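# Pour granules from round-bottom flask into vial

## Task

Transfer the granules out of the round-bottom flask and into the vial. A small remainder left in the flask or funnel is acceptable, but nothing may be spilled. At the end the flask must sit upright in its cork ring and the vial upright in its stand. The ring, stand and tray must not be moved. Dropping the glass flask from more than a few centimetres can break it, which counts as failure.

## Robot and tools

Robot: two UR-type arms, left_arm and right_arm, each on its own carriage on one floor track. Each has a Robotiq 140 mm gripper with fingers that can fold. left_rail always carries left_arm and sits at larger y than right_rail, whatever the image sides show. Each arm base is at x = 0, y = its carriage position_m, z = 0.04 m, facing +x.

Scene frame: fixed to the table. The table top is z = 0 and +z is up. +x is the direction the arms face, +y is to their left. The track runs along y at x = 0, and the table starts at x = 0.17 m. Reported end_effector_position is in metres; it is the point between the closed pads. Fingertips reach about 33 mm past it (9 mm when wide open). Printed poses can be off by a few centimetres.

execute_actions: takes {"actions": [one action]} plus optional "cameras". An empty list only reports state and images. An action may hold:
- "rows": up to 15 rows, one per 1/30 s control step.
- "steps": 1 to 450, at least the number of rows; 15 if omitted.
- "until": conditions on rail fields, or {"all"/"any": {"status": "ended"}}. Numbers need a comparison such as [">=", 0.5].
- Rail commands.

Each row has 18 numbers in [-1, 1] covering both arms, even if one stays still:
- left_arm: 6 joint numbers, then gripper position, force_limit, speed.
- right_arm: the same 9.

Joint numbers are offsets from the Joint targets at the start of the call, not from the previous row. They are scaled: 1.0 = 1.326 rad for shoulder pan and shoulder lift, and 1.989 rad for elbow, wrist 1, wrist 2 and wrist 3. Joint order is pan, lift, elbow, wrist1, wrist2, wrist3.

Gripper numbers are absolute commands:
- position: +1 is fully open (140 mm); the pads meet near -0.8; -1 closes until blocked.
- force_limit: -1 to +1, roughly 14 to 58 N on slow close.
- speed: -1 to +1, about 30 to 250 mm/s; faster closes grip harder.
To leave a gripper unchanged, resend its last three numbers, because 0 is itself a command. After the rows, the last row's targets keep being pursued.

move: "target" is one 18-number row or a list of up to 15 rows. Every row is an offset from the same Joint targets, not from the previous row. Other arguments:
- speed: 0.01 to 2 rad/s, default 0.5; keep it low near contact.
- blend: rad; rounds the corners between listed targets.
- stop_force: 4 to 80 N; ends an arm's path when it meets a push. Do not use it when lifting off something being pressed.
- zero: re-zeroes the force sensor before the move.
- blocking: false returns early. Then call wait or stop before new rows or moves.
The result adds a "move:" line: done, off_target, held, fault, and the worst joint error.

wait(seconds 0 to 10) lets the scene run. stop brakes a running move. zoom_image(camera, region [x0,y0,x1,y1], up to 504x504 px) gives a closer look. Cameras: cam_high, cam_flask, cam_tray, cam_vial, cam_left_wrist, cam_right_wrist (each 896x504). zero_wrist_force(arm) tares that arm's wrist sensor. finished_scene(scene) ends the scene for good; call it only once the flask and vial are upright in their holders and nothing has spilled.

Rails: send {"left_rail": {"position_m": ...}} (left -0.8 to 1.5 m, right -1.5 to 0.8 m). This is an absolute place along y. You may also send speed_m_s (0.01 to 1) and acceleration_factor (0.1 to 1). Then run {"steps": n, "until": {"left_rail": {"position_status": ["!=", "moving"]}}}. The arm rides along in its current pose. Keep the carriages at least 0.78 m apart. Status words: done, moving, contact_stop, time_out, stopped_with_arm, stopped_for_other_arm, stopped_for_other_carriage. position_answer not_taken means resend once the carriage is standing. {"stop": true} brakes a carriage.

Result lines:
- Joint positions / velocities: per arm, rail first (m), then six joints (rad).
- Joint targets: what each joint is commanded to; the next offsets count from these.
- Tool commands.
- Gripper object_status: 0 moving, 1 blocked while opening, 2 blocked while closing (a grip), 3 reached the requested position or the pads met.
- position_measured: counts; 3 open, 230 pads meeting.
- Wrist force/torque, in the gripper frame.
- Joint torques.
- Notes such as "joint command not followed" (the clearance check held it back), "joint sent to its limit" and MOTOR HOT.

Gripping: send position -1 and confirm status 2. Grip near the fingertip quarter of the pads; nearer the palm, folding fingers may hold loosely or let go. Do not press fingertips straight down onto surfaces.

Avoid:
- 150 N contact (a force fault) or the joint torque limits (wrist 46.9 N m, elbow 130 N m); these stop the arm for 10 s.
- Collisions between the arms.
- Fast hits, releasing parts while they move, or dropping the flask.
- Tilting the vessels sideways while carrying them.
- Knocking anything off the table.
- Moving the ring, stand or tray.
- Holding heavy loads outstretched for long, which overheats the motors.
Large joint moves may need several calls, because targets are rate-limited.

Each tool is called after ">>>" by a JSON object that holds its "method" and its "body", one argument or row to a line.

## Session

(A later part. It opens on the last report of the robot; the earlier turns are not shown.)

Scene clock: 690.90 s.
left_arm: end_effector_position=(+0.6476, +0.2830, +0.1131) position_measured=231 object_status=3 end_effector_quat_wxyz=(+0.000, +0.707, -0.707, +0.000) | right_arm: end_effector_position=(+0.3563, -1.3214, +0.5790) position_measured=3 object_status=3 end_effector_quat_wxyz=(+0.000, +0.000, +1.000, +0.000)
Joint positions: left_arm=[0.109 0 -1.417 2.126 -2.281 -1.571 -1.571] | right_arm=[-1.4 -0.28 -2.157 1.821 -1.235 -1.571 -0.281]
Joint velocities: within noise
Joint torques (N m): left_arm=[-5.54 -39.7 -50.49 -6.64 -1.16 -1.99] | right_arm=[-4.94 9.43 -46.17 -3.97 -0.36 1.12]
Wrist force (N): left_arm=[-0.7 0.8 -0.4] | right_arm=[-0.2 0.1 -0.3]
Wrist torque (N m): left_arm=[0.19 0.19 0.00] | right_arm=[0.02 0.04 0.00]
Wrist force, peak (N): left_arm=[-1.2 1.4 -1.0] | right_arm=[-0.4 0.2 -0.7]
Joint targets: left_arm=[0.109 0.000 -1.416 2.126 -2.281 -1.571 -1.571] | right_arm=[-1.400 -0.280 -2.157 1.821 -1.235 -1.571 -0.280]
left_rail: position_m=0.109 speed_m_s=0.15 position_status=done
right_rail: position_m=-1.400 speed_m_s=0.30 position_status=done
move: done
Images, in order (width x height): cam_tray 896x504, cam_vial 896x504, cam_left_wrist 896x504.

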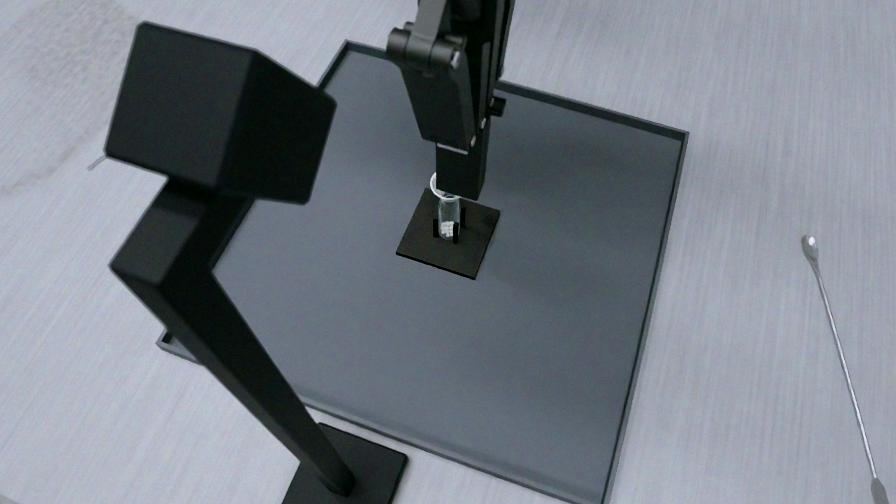

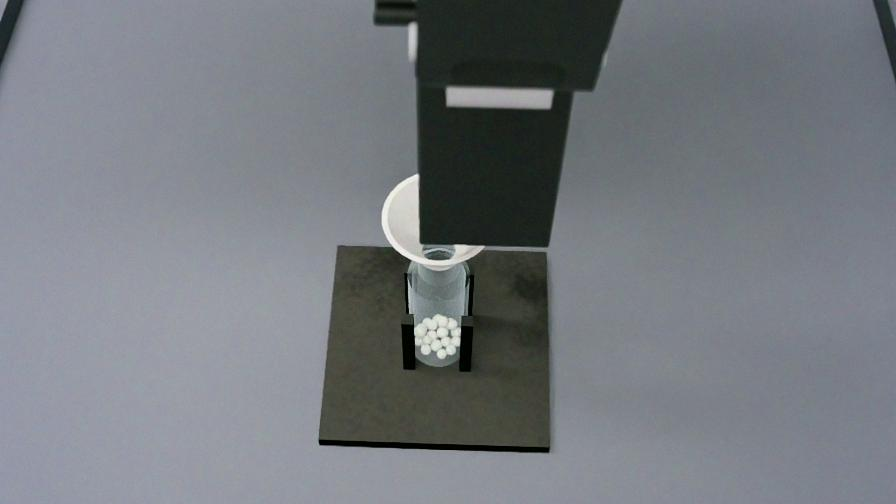

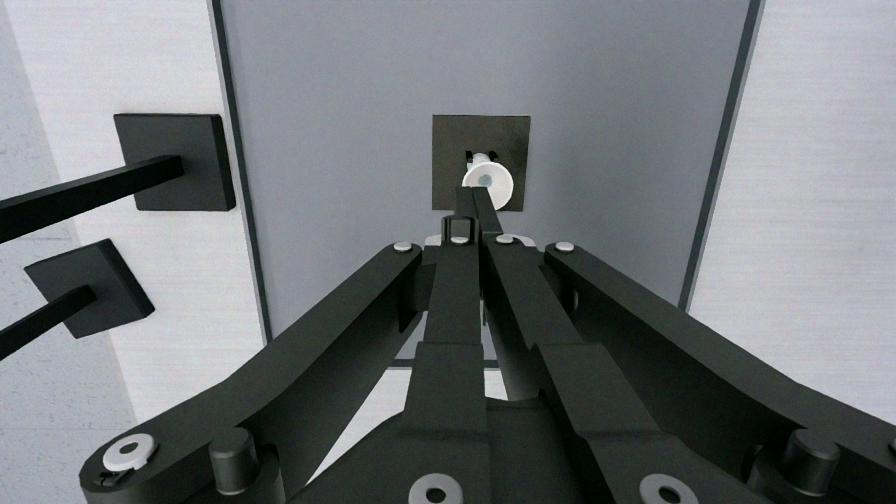

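>>> {"method": "move", "body": {
  "target": [0,-0.0071,0.0058,-0.0011,0,0,-1,-0.5,-1,0,0,0,0,0,0,1,1,1],
  "speed": 0.05,
  "cameras": ["cam_vial","cam_left_wrist"]
}}

>>> {"method": "zoom_image", "body": {
  "camera": "cam_left_wrist",
  "region": [400, 110, 540, 230]
}}

Scene clock: 709.30 s.
left_arm: end_effector_position=(+0.6415, +0.2830, +0.1130) position_measured=231 object_status=3 end_effector_quat_wxyz=(+0.000, +0.707, -0.707, +0.000) | right_arm: end_effector_position=(+0.3563, -1.3214, +0.5790) position_measured=3 object_status=3 end_effector_quat_wxyz=(+0.000, +0.000, +1.000, +0.000)
Joint positions: left_arm=[0.109 0 -1.425 2.137 -2.283 -1.571 -1.571] | right_arm=[-1.4 -0.28 -2.157 1.821 -1.235 -1.571 -0.281]
Joint velocities: within noise
Joint torques (N m): left_arm=[-5.75 -70.25 -28.74 -6.62 -1.23 -1.93] | right_arm=[-7.83 12.61 -45.59 -4.27 -0.71 1.65]
Wrist force (N): left_arm=[-0.4 0.5 -1.2] | right_arm=[-0.2 0.4 -0.3]
Wrist torque (N m): left_arm=[0.13 0.12 0.01] | right_arm=[0.08 0.04 0.00]
Wrist force, peak (N): left_arm=[-1.2 0.4 -1.2] | right_arm=[-0.4 0.5 -0.7]
Joint targets: left_arm=[0.109 0.000 -1.426 2.138 -2.283 -1.571 -1.571] | right_arm=[-1.400 -0.280 -2.157 1.821 -1.235 -1.571 -0.280]
left_rail: position_m=0.109 speed_m_s=0.15 position_status=done
right_rail: position_m=-1.400 speed_m_s=0.30 position_status=done
move: done
Images, in order (width x height): cam_vial 896x504, cam_left_wrist 896x504.

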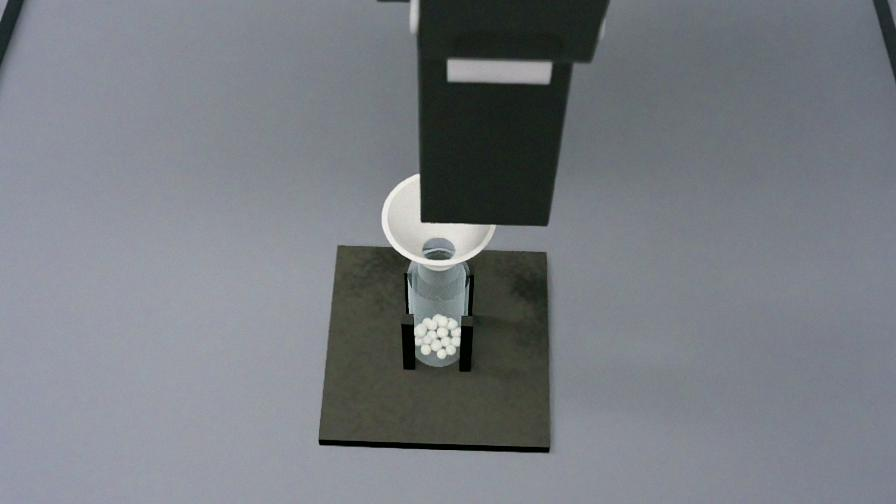

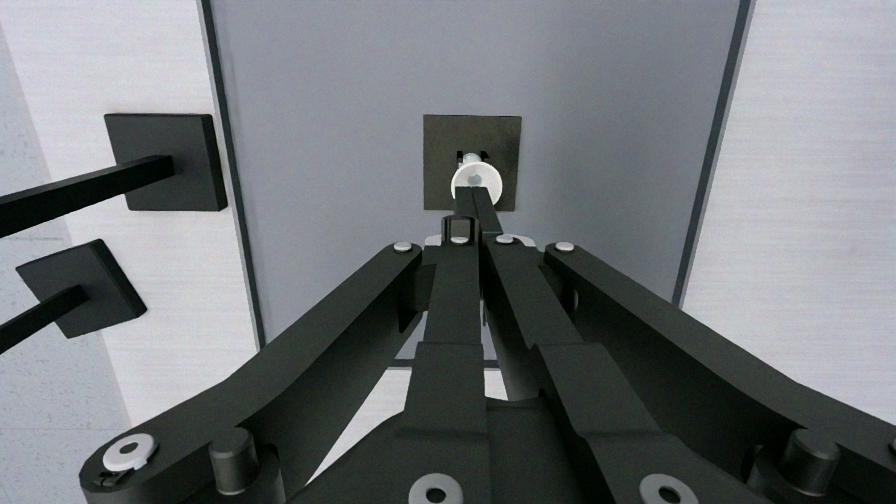

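Scaled by 3.600 from the camera's 896x504 image, which has a finer 1280x720 frame.

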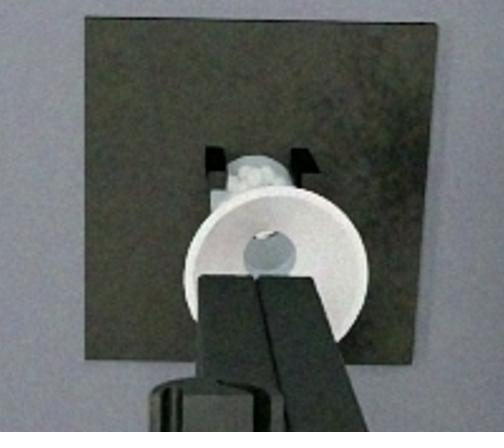

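>>> {"method": "execute_actions", "body": {
  "actions": [
    {"rows":[[0,0,0,0,0,0,-0.6,-0.5,-1,0,0,0,0,0,0,1,1,1]],"steps":45}
  ],
  "cameras": ["cam_vial","cam_tray","cam_left_wrist"]
}}

>>> {"method": "zoom_image", "body": {
  "camera": "cam_vial",
  "region": [320, 180, 560, 400]
}}

>>> {"method": "zoom_image", "body": {
  "camera": "cam_left_wrist",
  "region": [400, 110, 540, 230]
}}

Scene clock: 719.83 s.
left_arm: end_effector_position=(+0.6413, +0.2830, +0.1130) position_measured=205 object_status=3 end_effector_quat_wxyz=(+0.000, +0.707, -0.707, +0.000) | right_arm: end_effector_position=(+0.3563, -1.3214, +0.5790) position_measured=3 object_status=3 end_effector_quat_wxyz=(+0.000, +0.000, +1.000, +0.000)
Joint positions: left_arm=[0.109 0 -1.426 2.138 -2.283 -1.571 -1.571] | right_arm=[-1.4 -0.281 -2.157 1.821 -1.235 -1.571 -0.28]
Joint velocities: within noise
Joint torques (N m): left_arm=[-4.84 -67.67 -38.43 -5.08 -1.4 -2.04] | right_arm=[-4.83 14.96 -46.34 -4.48 -0.52 1.4]
Wrist force (N): left_arm=[-0.9 0.2 -0.7] | right_arm=[-0.1 0.0 -0.4]
Wrist torque (N m): left_arm=[0.07 0.24 0.00] | right_arm=[-0.01 0.02 0.01]
Wrist force, peak (N): left_arm=[-1.3 0.4 -1.0] | right_arm=[-0.6 0.4 -0.4]
Joint targets: left_arm=[0.109 0.000 -1.426 2.138 -2.283 -1.571 -1.571] | right_arm=[-1.400 -0.280 -2.157 1.821 -1.235 -1.571 -0.280]
left_rail: position_m=0.109 speed_m_s=0.15 position_status=done
right_rail: position_m=-1.400 speed_m_s=0.30 position_status=done
Images, in order (width x height): cam_tray 896x504, cam_vial 896x504, cam_left_wrist 896x504.

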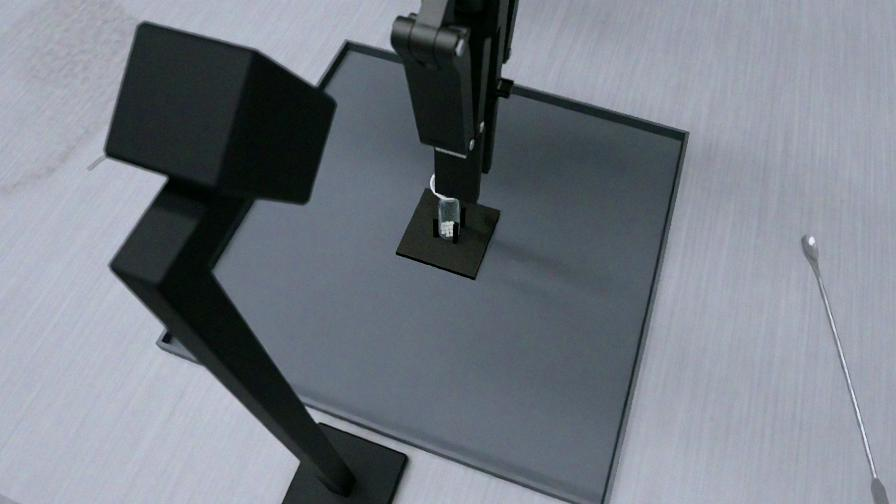

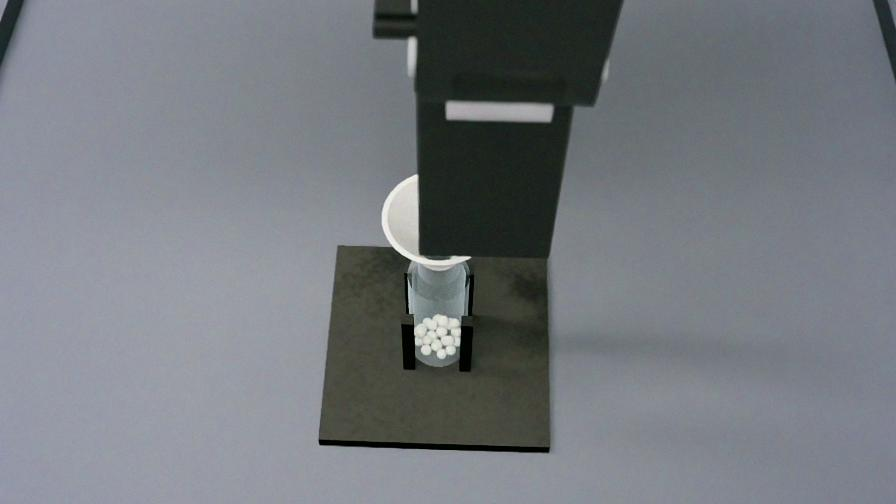

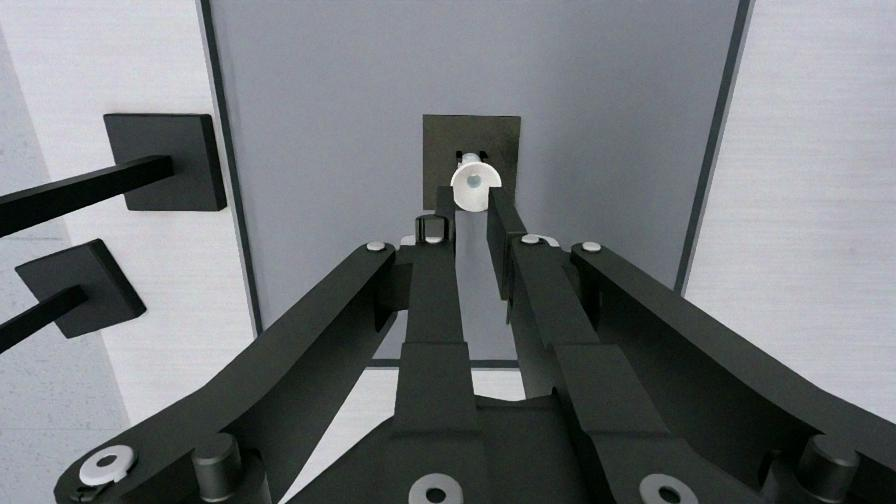

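Scaled by 2.100 from the camera's 896x504 image, which has a finer 1280x720 frame.

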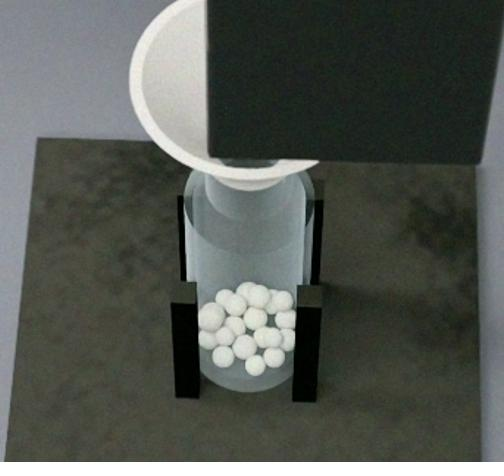

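Scaled by 3.600 from the camera's 896x504 image, which has a finer 1280x720 frame.

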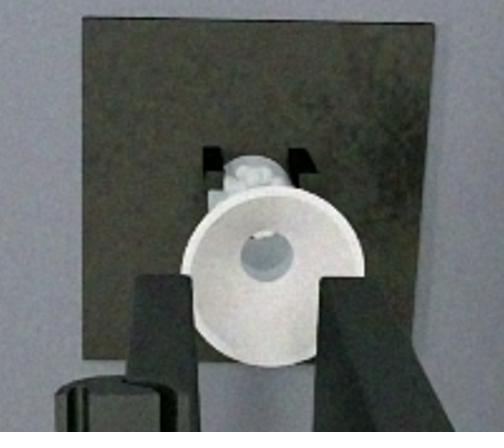

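>>> {"method": "move", "body": {
  "target": [0,-0.15,0,0.1,0,0,-0.6,-0.5,-1,0,0,0,0,0,0,1,1,1],
  "speed": 0.25,
  "cameras": ["cam_vial","cam_tray","cam_flask","cam_left_wrist","cam_high"]
}}

>>> {"method": "zoom_image", "body": {
  "camera": "cam_vial",
  "region": [320, 150, 560, 400]
}}

>>> {"method": "zoom_image", "body": {
  "camera": "cam_tray",
  "region": [300, 20, 700, 420]
}}

Scene clock: 725.70 s.
left_arm: end_effector_position=(+0.5852, +0.2830, +0.2112) position_measured=205 object_status=3 end_effector_quat_wxyz=(+0.000, +0.707, -0.707, +0.000) | right_arm: end_effector_position=(+0.3563, -1.3214, +0.5790) position_measured=3 object_status=3 end_effector_quat_wxyz=(+0.000, +0.000, +1.000, +0.000)
Joint positions: left_arm=[0.109 0 -1.624 2.138 -2.085 -1.571 -1.571] | right_arm=[-1.4 -0.28 -2.157 1.821 -1.235 -1.571 -0.281]
Joint velocities: within noise
Joint torques (N m): left_arm=[-4.49 -54.37 -48.17 -3.24 -1.11 -2.21] | right_arm=[-6.95 12.92 -47.25 -4.3 -0.62 1.11]
Wrist force (N): left_arm=[-0.5 0.8 -1.1] | right_arm=[0.1 0.3 -0.6]
Wrist torque (N m): left_arm=[0.20 0.11 -0.01] | right_arm=[0.06 -0.01 0.01]
Wrist force, peak (N): left_arm=[-0.4 1.1 -2.2] | right_arm=[-0.3 0.2 -0.8]
Joint targets: left_arm=[0.109 0.000 -1.625 2.138 -2.084 -1.571 -1.571] | right_arm=[-1.400 -0.280 -2.157 1.821 -1.235 -1.571 -0.280]
left_rail: position_m=0.109 speed_m_s=0.15 position_status=done
right_rail: position_m=-1.400 speed_m_s=0.30 position_status=done
move: done
Images, in order (width x height): cam_high 896x504, cam_flask 896x504, cam_tray 896x504, cam_vial 896x504, cam_left_wrist 896x504.

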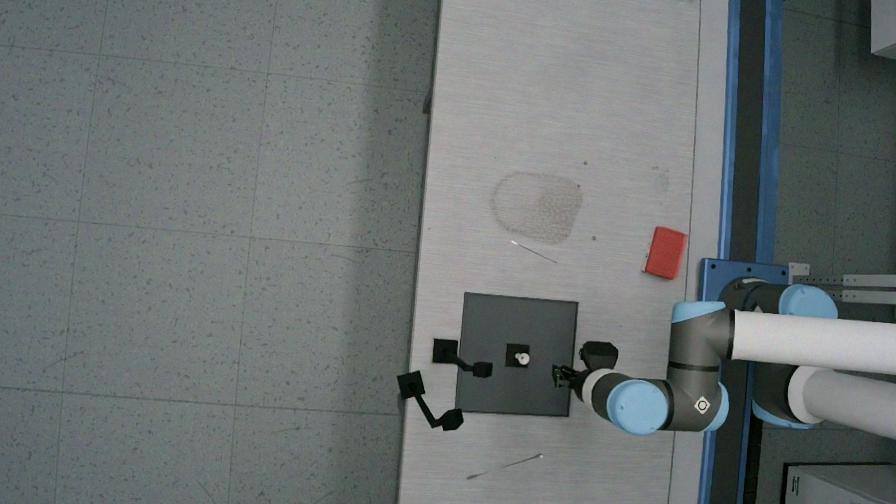

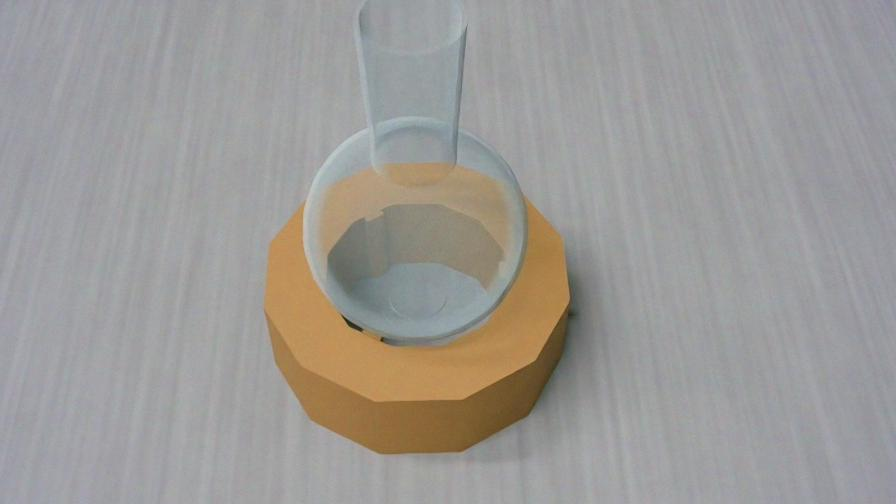

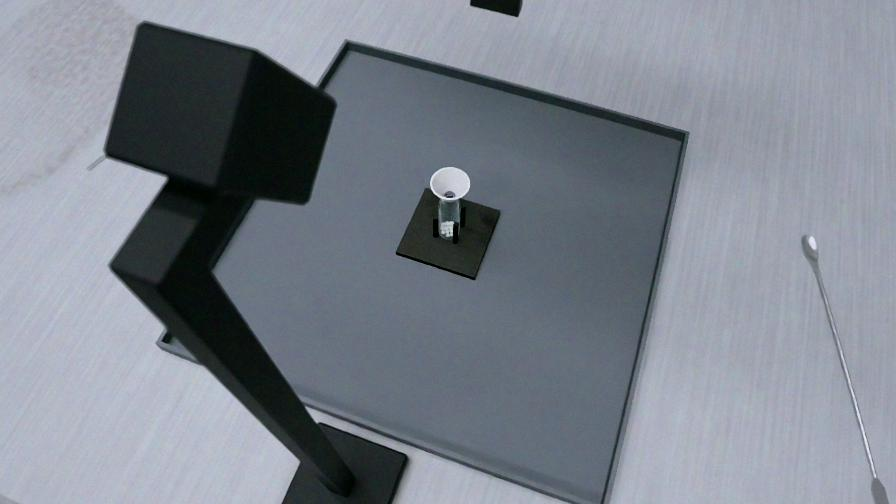

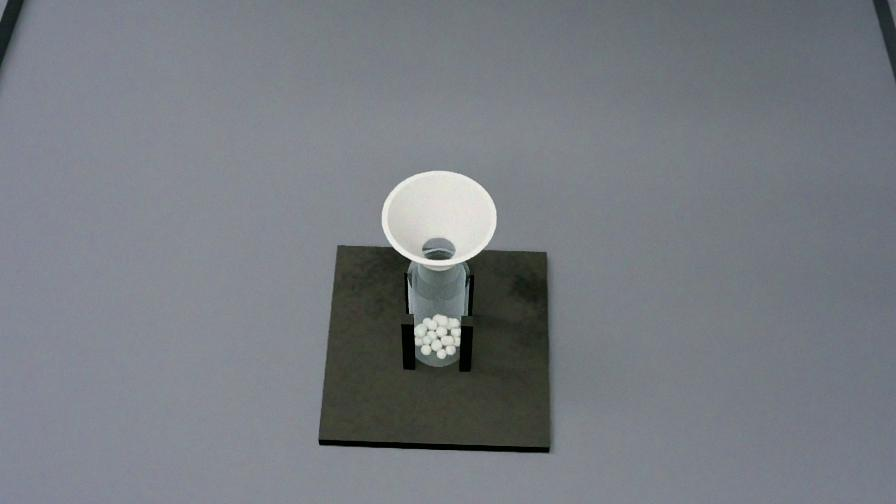

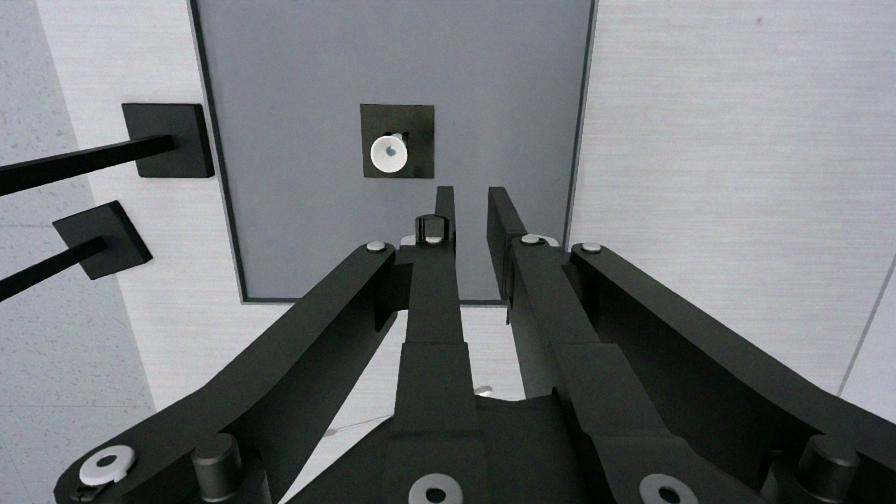

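Scaled by 2.016 from the camera's 896x504 image, which has a finer 1280x720 frame.

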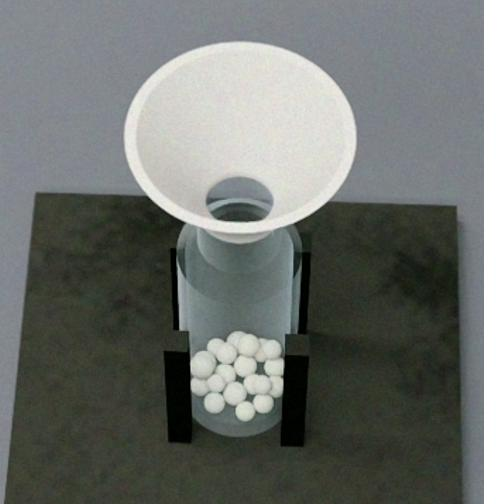

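Scaled by 1.260 from the camera's 896x504 image, which has a finer 1280x720 frame.

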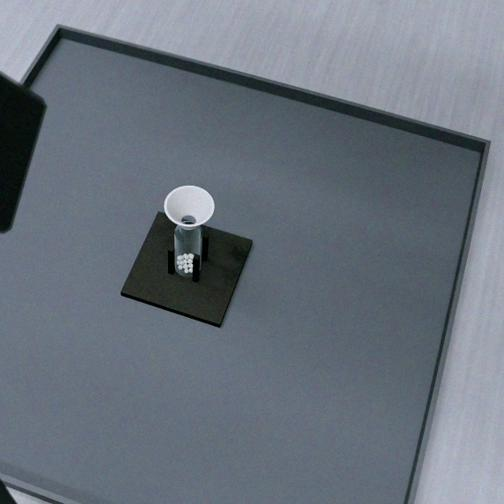

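>>> {"method": "zoom_image", "body": {
  "camera": "cam_left_wrist",
  "region": [380, 160, 580, 330]
}}

>>> {"method": "zoom_image", "body": {
  "camera": "cam_high",
  "region": [440, 280, 600, 430]
}}

Scaled by 2.520 from the camera's 896x504 image, which has a finer 1280x720 frame.

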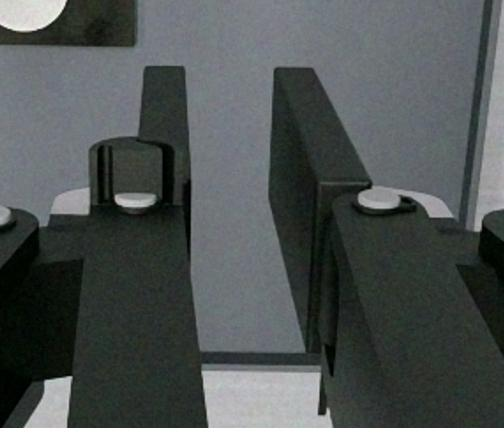

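Scaled by 3.150 from the camera's 896x504 image, which has a finer 1280x720 frame.

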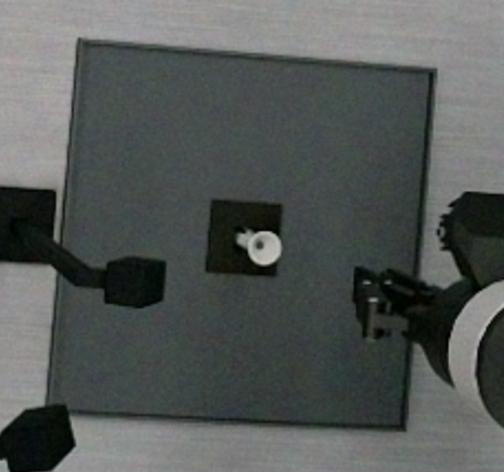

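>>> {"method": "finished_scene", "body": {
  "scene": 2
}}

The scene is finished: the task was done.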